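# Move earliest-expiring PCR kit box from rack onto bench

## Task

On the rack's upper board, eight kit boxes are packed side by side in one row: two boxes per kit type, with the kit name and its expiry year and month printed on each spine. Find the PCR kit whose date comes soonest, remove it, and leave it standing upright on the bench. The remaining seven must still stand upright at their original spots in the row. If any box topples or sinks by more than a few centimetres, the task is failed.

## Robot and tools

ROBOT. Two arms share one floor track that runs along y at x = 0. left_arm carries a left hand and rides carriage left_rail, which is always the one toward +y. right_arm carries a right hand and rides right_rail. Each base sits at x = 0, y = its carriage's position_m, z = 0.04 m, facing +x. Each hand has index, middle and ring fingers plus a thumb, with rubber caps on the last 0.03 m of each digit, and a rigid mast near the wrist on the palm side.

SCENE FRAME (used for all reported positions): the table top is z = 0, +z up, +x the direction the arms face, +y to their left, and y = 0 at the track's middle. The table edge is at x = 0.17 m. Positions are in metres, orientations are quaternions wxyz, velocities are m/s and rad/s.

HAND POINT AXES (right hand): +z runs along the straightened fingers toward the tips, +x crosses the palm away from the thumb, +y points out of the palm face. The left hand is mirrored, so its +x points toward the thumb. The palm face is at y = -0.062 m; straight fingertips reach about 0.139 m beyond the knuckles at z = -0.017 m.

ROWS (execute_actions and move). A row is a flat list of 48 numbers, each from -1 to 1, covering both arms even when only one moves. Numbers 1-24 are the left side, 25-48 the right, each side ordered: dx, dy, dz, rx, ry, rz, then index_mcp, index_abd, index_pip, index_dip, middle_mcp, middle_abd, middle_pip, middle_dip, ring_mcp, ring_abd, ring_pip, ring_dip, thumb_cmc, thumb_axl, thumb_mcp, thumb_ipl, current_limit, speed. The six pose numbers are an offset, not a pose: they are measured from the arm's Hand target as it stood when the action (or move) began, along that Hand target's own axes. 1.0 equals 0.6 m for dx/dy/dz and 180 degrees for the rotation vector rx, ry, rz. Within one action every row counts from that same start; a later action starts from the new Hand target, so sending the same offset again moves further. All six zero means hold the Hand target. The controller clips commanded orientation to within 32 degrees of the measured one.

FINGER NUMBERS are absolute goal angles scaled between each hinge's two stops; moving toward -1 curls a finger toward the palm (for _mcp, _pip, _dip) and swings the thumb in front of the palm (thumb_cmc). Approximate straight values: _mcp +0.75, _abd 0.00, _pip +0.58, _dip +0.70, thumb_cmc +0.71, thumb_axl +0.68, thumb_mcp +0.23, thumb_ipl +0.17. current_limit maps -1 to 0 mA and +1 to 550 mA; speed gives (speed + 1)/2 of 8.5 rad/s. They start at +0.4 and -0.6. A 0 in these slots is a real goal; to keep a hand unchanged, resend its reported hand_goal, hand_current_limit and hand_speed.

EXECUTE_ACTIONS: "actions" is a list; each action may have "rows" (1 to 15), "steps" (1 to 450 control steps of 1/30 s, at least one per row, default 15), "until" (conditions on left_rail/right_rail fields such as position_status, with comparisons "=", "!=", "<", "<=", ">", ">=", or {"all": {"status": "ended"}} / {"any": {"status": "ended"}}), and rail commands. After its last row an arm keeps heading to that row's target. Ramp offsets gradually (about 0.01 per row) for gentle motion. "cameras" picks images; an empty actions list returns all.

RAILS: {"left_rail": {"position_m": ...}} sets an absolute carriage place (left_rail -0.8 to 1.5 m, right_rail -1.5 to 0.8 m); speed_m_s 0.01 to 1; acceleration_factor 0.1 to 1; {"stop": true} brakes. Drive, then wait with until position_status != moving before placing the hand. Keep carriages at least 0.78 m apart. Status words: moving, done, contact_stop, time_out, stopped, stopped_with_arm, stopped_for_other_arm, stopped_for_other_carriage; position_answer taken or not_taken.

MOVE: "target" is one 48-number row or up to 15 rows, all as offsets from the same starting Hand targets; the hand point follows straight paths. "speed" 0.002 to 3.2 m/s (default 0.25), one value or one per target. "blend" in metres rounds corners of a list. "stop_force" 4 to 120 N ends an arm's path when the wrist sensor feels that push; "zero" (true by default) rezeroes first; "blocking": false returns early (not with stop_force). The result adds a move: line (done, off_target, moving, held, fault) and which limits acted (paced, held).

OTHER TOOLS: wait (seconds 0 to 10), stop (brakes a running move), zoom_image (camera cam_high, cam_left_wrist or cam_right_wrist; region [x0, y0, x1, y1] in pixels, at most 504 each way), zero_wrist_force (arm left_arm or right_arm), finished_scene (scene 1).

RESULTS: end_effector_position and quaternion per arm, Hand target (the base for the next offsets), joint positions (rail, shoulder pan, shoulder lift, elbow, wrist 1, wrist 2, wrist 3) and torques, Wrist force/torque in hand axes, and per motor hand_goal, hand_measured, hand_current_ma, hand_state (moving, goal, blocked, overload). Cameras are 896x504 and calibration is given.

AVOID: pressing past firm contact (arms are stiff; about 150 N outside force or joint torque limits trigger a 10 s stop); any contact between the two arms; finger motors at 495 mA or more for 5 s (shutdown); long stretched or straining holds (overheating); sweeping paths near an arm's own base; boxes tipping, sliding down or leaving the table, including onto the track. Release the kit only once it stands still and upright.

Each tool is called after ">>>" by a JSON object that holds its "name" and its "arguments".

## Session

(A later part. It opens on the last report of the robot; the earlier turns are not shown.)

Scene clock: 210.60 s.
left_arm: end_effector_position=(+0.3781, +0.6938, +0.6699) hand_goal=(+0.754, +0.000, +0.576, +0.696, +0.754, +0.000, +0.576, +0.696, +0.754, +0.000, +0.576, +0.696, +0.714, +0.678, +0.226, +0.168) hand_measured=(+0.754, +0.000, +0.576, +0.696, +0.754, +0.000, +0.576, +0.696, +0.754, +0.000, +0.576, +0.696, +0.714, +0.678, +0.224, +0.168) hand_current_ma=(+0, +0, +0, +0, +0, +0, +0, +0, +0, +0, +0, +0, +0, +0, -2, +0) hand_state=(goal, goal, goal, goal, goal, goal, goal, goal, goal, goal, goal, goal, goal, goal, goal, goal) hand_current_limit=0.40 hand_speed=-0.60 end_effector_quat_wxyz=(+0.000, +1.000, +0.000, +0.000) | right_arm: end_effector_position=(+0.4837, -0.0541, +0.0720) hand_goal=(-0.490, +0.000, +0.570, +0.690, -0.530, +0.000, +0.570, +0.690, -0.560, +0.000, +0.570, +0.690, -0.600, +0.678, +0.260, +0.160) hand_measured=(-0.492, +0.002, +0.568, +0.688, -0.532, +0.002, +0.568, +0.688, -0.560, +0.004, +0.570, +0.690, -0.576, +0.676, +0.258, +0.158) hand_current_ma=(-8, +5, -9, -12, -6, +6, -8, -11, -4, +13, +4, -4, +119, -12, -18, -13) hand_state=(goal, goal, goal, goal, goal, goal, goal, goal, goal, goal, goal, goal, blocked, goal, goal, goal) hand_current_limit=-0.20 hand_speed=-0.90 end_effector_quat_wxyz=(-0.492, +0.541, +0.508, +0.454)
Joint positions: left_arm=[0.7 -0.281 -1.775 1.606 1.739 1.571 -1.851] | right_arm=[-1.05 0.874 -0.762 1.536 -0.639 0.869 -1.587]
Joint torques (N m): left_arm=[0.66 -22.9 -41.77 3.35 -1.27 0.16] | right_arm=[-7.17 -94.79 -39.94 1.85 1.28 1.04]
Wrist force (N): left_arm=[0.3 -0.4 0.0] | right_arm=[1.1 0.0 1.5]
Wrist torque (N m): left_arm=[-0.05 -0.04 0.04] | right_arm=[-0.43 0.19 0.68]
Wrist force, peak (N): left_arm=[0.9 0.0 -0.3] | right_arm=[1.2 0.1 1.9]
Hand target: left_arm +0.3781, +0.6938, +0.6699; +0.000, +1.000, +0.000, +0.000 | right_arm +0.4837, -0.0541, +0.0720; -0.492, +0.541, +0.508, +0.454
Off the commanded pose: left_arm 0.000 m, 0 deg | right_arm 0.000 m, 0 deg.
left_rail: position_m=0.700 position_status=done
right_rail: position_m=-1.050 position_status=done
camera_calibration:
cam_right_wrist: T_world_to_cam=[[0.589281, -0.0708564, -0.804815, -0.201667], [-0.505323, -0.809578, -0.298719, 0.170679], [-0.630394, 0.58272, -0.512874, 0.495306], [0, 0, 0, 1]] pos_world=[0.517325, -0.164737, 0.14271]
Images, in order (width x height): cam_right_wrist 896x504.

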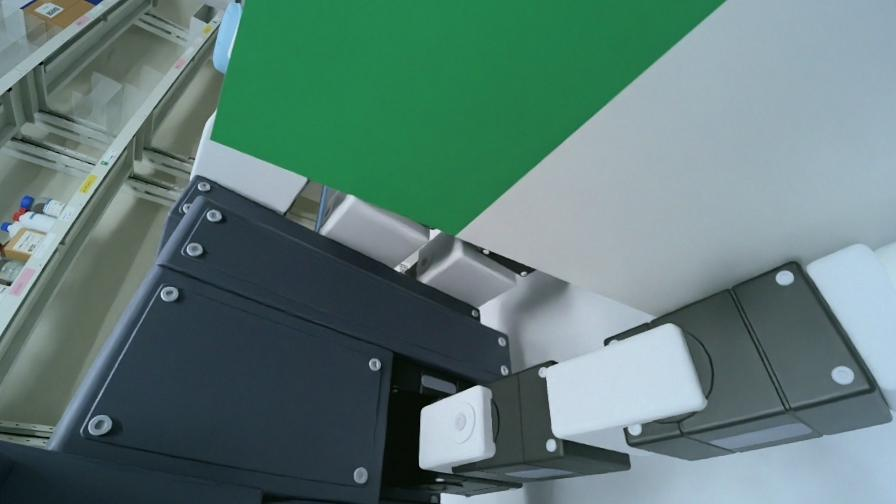

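>>> {"name": "execute_actions", "arguments": {"actions": [{"rows":[[0,0,0,0,0,0,0.754,0,0.576,0.696,0.754,0,0.576,0.696,0.754,0,0.576,0.696,0.714,0.678,0.226,0.168,0.4,-0.6,0,0,0,0,0,0,-0.36,0,0.577,0.696,-0.36,0,0.577,0.696,-0.36,0,0.577,0.696,-0.6,0.678,0.37,0.168,0.3,-0.85]],"steps":35}], "cameras": ["cam_right_wrist"]}}

>>> {"name": "move", "arguments": {"target": [0,0,0,0,0,0,0.754,0,0.576,0.696,0.754,0,0.576,0.696,0.754,0,0.576,0.696,0.714,0.678,0.226,0.168,0.4,-0.6,0.0896,-0.14,-0.009,0,0,0,-0.36,0,0.577,0.696,-0.36,0,0.577,0.696,-0.36,0,0.577,0.696,-0.6,0.678,0.37,0.168,0.3,-0.85], "speed": 0.05, "stop_force": 6, "cameras": ["cam_high","cam_right_wrist"]}}

Scene clock: 214.13 s.
left_arm: end_effector_position=(+0.3781, +0.6938, +0.6699) hand_goal=(+0.754, +0.000, +0.576, +0.696, +0.754, +0.000, +0.576, +0.696, +0.754, +0.000, +0.576, +0.696, +0.714, +0.678, +0.226, +0.168) hand_measured=(+0.754, +0.000, +0.576, +0.696, +0.754, +0.000, +0.576, +0.696, +0.754, +0.000, +0.576, +0.696, +0.714, +0.678, +0.224, +0.168) hand_current_ma=(+0, +0, +0, +0, +0, +0, +0, +0, +0, +0, +0, +0, +0, +0, -2, +0) hand_state=(goal, goal, goal, goal, goal, goal, goal, goal, goal, goal, goal, goal, goal, goal, goal, goal) hand_current_limit=0.40 hand_speed=-0.60 end_effector_quat_wxyz=(+0.000, +1.000, +0.000, +0.000) | right_arm: end_effector_position=(+0.4837, -0.0541, +0.0720) hand_goal=(-0.360, +0.000, +0.578, +0.696, -0.360, +0.000, +0.578, +0.696, -0.360, +0.000, +0.578, +0.696, -0.600, +0.678, +0.370, +0.168) hand_measured=(-0.362, +0.002, +0.576, +0.694, -0.362, +0.002, +0.576, +0.694, -0.362, +0.004, +0.576, +0.694, -0.576, +0.676, +0.366, +0.166) hand_current_ma=(-9, +5, -10, -13, -8, +6, -10, -12, -8, +13, -10, -11, +118, -12, -20, -13) hand_state=(goal, goal, goal, goal, goal, goal, goal, goal, goal, goal, goal, goal, blocked, goal, goal, goal) hand_current_limit=0.30 hand_speed=-0.85 end_effector_quat_wxyz=(-0.492, +0.541, +0.508, +0.454)
Joint positions: left_arm=[0.7 -0.281 -1.775 1.606 1.739 1.571 -1.851] | right_arm=[-1.05 0.874 -0.762 1.536 -0.639 0.869 -1.587]
Joint torques (N m): left_arm=[0.05 -21.96 -42.25 3.31 -1.34 -0.02] | right_arm=[-6.82 -90.71 -35.9 1.94 2.91 0.28]
Wrist force (N): left_arm=[0.2 0.1 -0.1] | right_arm=[0.8 0.4 1.5]
Wrist torque (N m): left_arm=[0.03 -0.03 0.02] | right_arm=[-0.37 0.20 0.66]
Wrist force, peak (N): left_arm=[0.7 -0.2 -0.5] | right_arm=[1.1 0.0 1.7]
Hand target: left_arm +0.3781, +0.6938, +0.6699; +0.000, +1.000, +0.000, +0.000 | right_arm +0.4837, -0.0541, +0.0720; -0.492, +0.541, +0.508, +0.454
Off the commanded pose: left_arm 0.000 m, 0 deg | right_arm 0.000 m, 0 deg.
left_rail: position_m=0.700 position_status=done
right_rail: position_m=-1.050 position_status=done
camera_calibration:
cam_right_wrist: T_world_to_cam=[[0.589239, -0.0709213, -0.80484, -0.201733], [-0.50537, -0.809573, -0.298653, 0.170664], [-0.630396, 0.58272, -0.512873, 0.495255], [0, 0, 0, 1]] pos_world=[0.517325, -0.164737, 0.14261]
Images, in order (width x height): cam_right_wrist 896x504.

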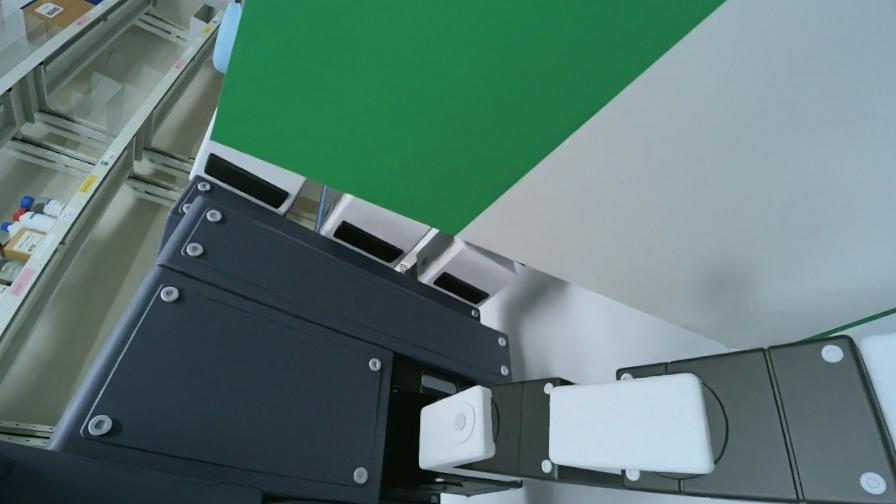

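Scene clock: 217.33 s.
left_arm: end_effector_position=(+0.3781, +0.6938, +0.6699) hand_goal=(+0.754, +0.000, +0.576, +0.696, +0.754, +0.000, +0.576, +0.696, +0.754, +0.000, +0.576, +0.696, +0.714, +0.678, +0.226, +0.168) hand_measured=(+0.754, +0.000, +0.576, +0.696, +0.754, +0.000, +0.576, +0.696, +0.754, +0.000, +0.576, +0.696, +0.714, +0.678, +0.224, +0.168) hand_current_ma=(+0, +0, +0, +0, +0, +0, +0, +0, +0, +0, +0, +0, +0, +0, -2, +0) hand_state=(goal, goal, goal, goal, goal, goal, goal, goal, goal, goal, goal, goal, goal, goal, goal, goal) hand_current_limit=0.40 hand_speed=-0.60 end_effector_quat_wxyz=(+0.000, +1.000, +0.000, +0.000) | right_arm: end_effector_position=(+0.4037, -0.0541, +0.1318) hand_goal=(-0.360, +0.000, +0.578, +0.696, -0.360, +0.000, +0.578, +0.696, -0.360, +0.000, +0.578, +0.696, -0.600, +0.678, +0.370, +0.168) hand_measured=(-0.362, +0.002, +0.576, +0.694, -0.362, +0.002, +0.576, +0.694, -0.362, +0.004, +0.576, +0.694, -0.576, +0.676, +0.366, +0.166) hand_current_ma=(-8, +6, -10, -13, -7, +6, -10, -12, -8, +13, -10, -11, +117, -12, -20, -13) hand_state=(goal, goal, goal, goal, goal, goal, goal, goal, goal, goal, goal, goal, blocked, goal, goal, goal) hand_current_limit=0.30 hand_speed=-0.85 end_effector_quat_wxyz=(-0.492, +0.541, +0.508, +0.454)
Joint positions: left_arm=[0.7 -0.281 -1.775 1.606 1.739 1.571 -1.851] | right_arm=[-1.05 0.951 -0.873 1.614 -0.614 0.946 -1.574]
Joint torques (N m): left_arm=[-0.57 -21.23 -41.45 3.21 -1.4 0.15] | right_arm=[15.11 -96.96 -23.63 2.25 4.29 3.15]
Wrist force (N): left_arm=[0.4 -0.2 -0.2] | right_arm=[1.0 0.5 1.7]
Wrist torque (N m): left_arm=[-0.01 -0.05 0.05] | right_arm=[-0.43 0.11 0.45]
Wrist force, peak (N): left_arm=[1.0 0.0 -0.4] | right_arm=[1.1 0.8 1.9]
Hand target: left_arm +0.3781, +0.6938, +0.6699; +0.000, +1.000, +0.000, +0.000 | right_arm +0.4037, -0.0541, +0.1318; -0.492, +0.541, +0.508, +0.454
Off the commanded pose: left_arm 0.000 m, 0 deg | right_arm 0.000 m, 0 deg.
left_rail: position_m=0.700 position_status=done
right_rail: position_m=-1.050 position_status=done
move: done
camera_calibration:
cam_right_wrist: T_world_to_cam=[[0.589239, -0.0709213, -0.80484, -0.106384], [-0.50537, -0.809573, -0.298653, 0.148124], [-0.630396, 0.58272, -0.512873, 0.475545], [0, 0, 0, 1]] pos_world=[0.437325, -0.164737, 0.20251]
Images, in order (width x height): cam_high 896x504, cam_right_wrist 896x504.

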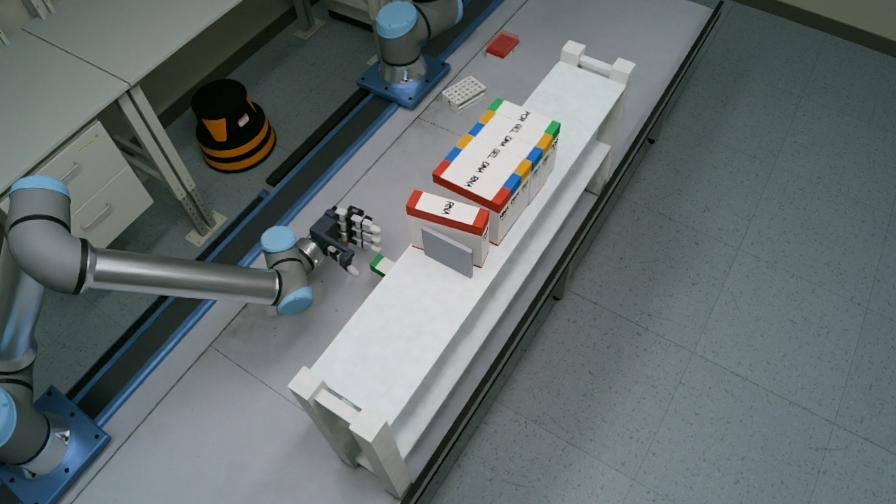

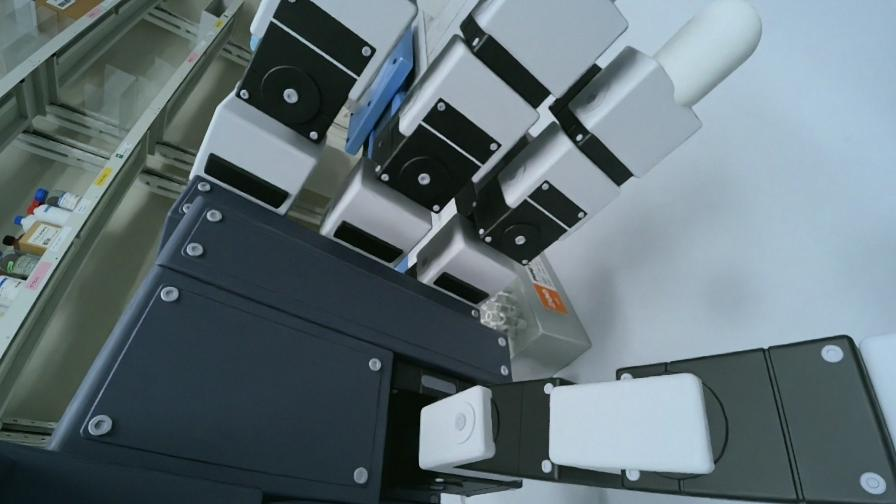

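>>> {"name": "zoom_image", "arguments": {"camera": "cam_high", "region": [360, 170, 500, 290]}}

Scaled by 3.600 from the camera's 896x504 image, which has a finer 1280x720 frame.

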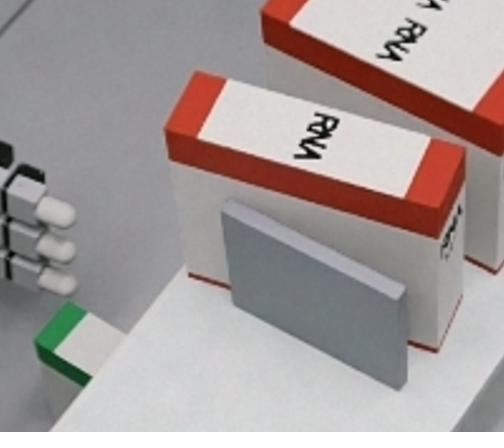

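>>> {"name": "zoom_image", "arguments": {"camera": "cam_high", "region": [340, 230, 420, 310]}}

Scaled by 6.300 from the camera's 896x504 image, which has a finer 1280x720 frame.

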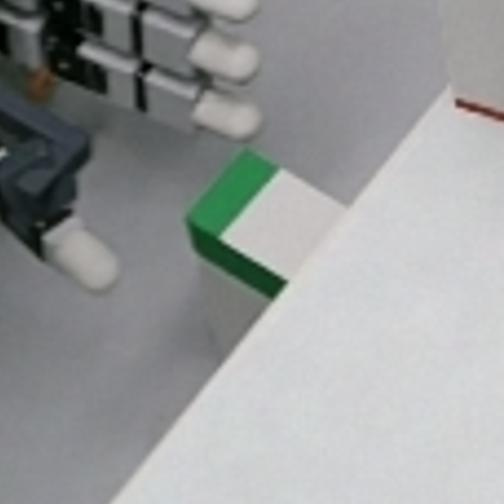

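>>> {"name": "finished_scene", "arguments": {}}

The scene is finished: the task was done.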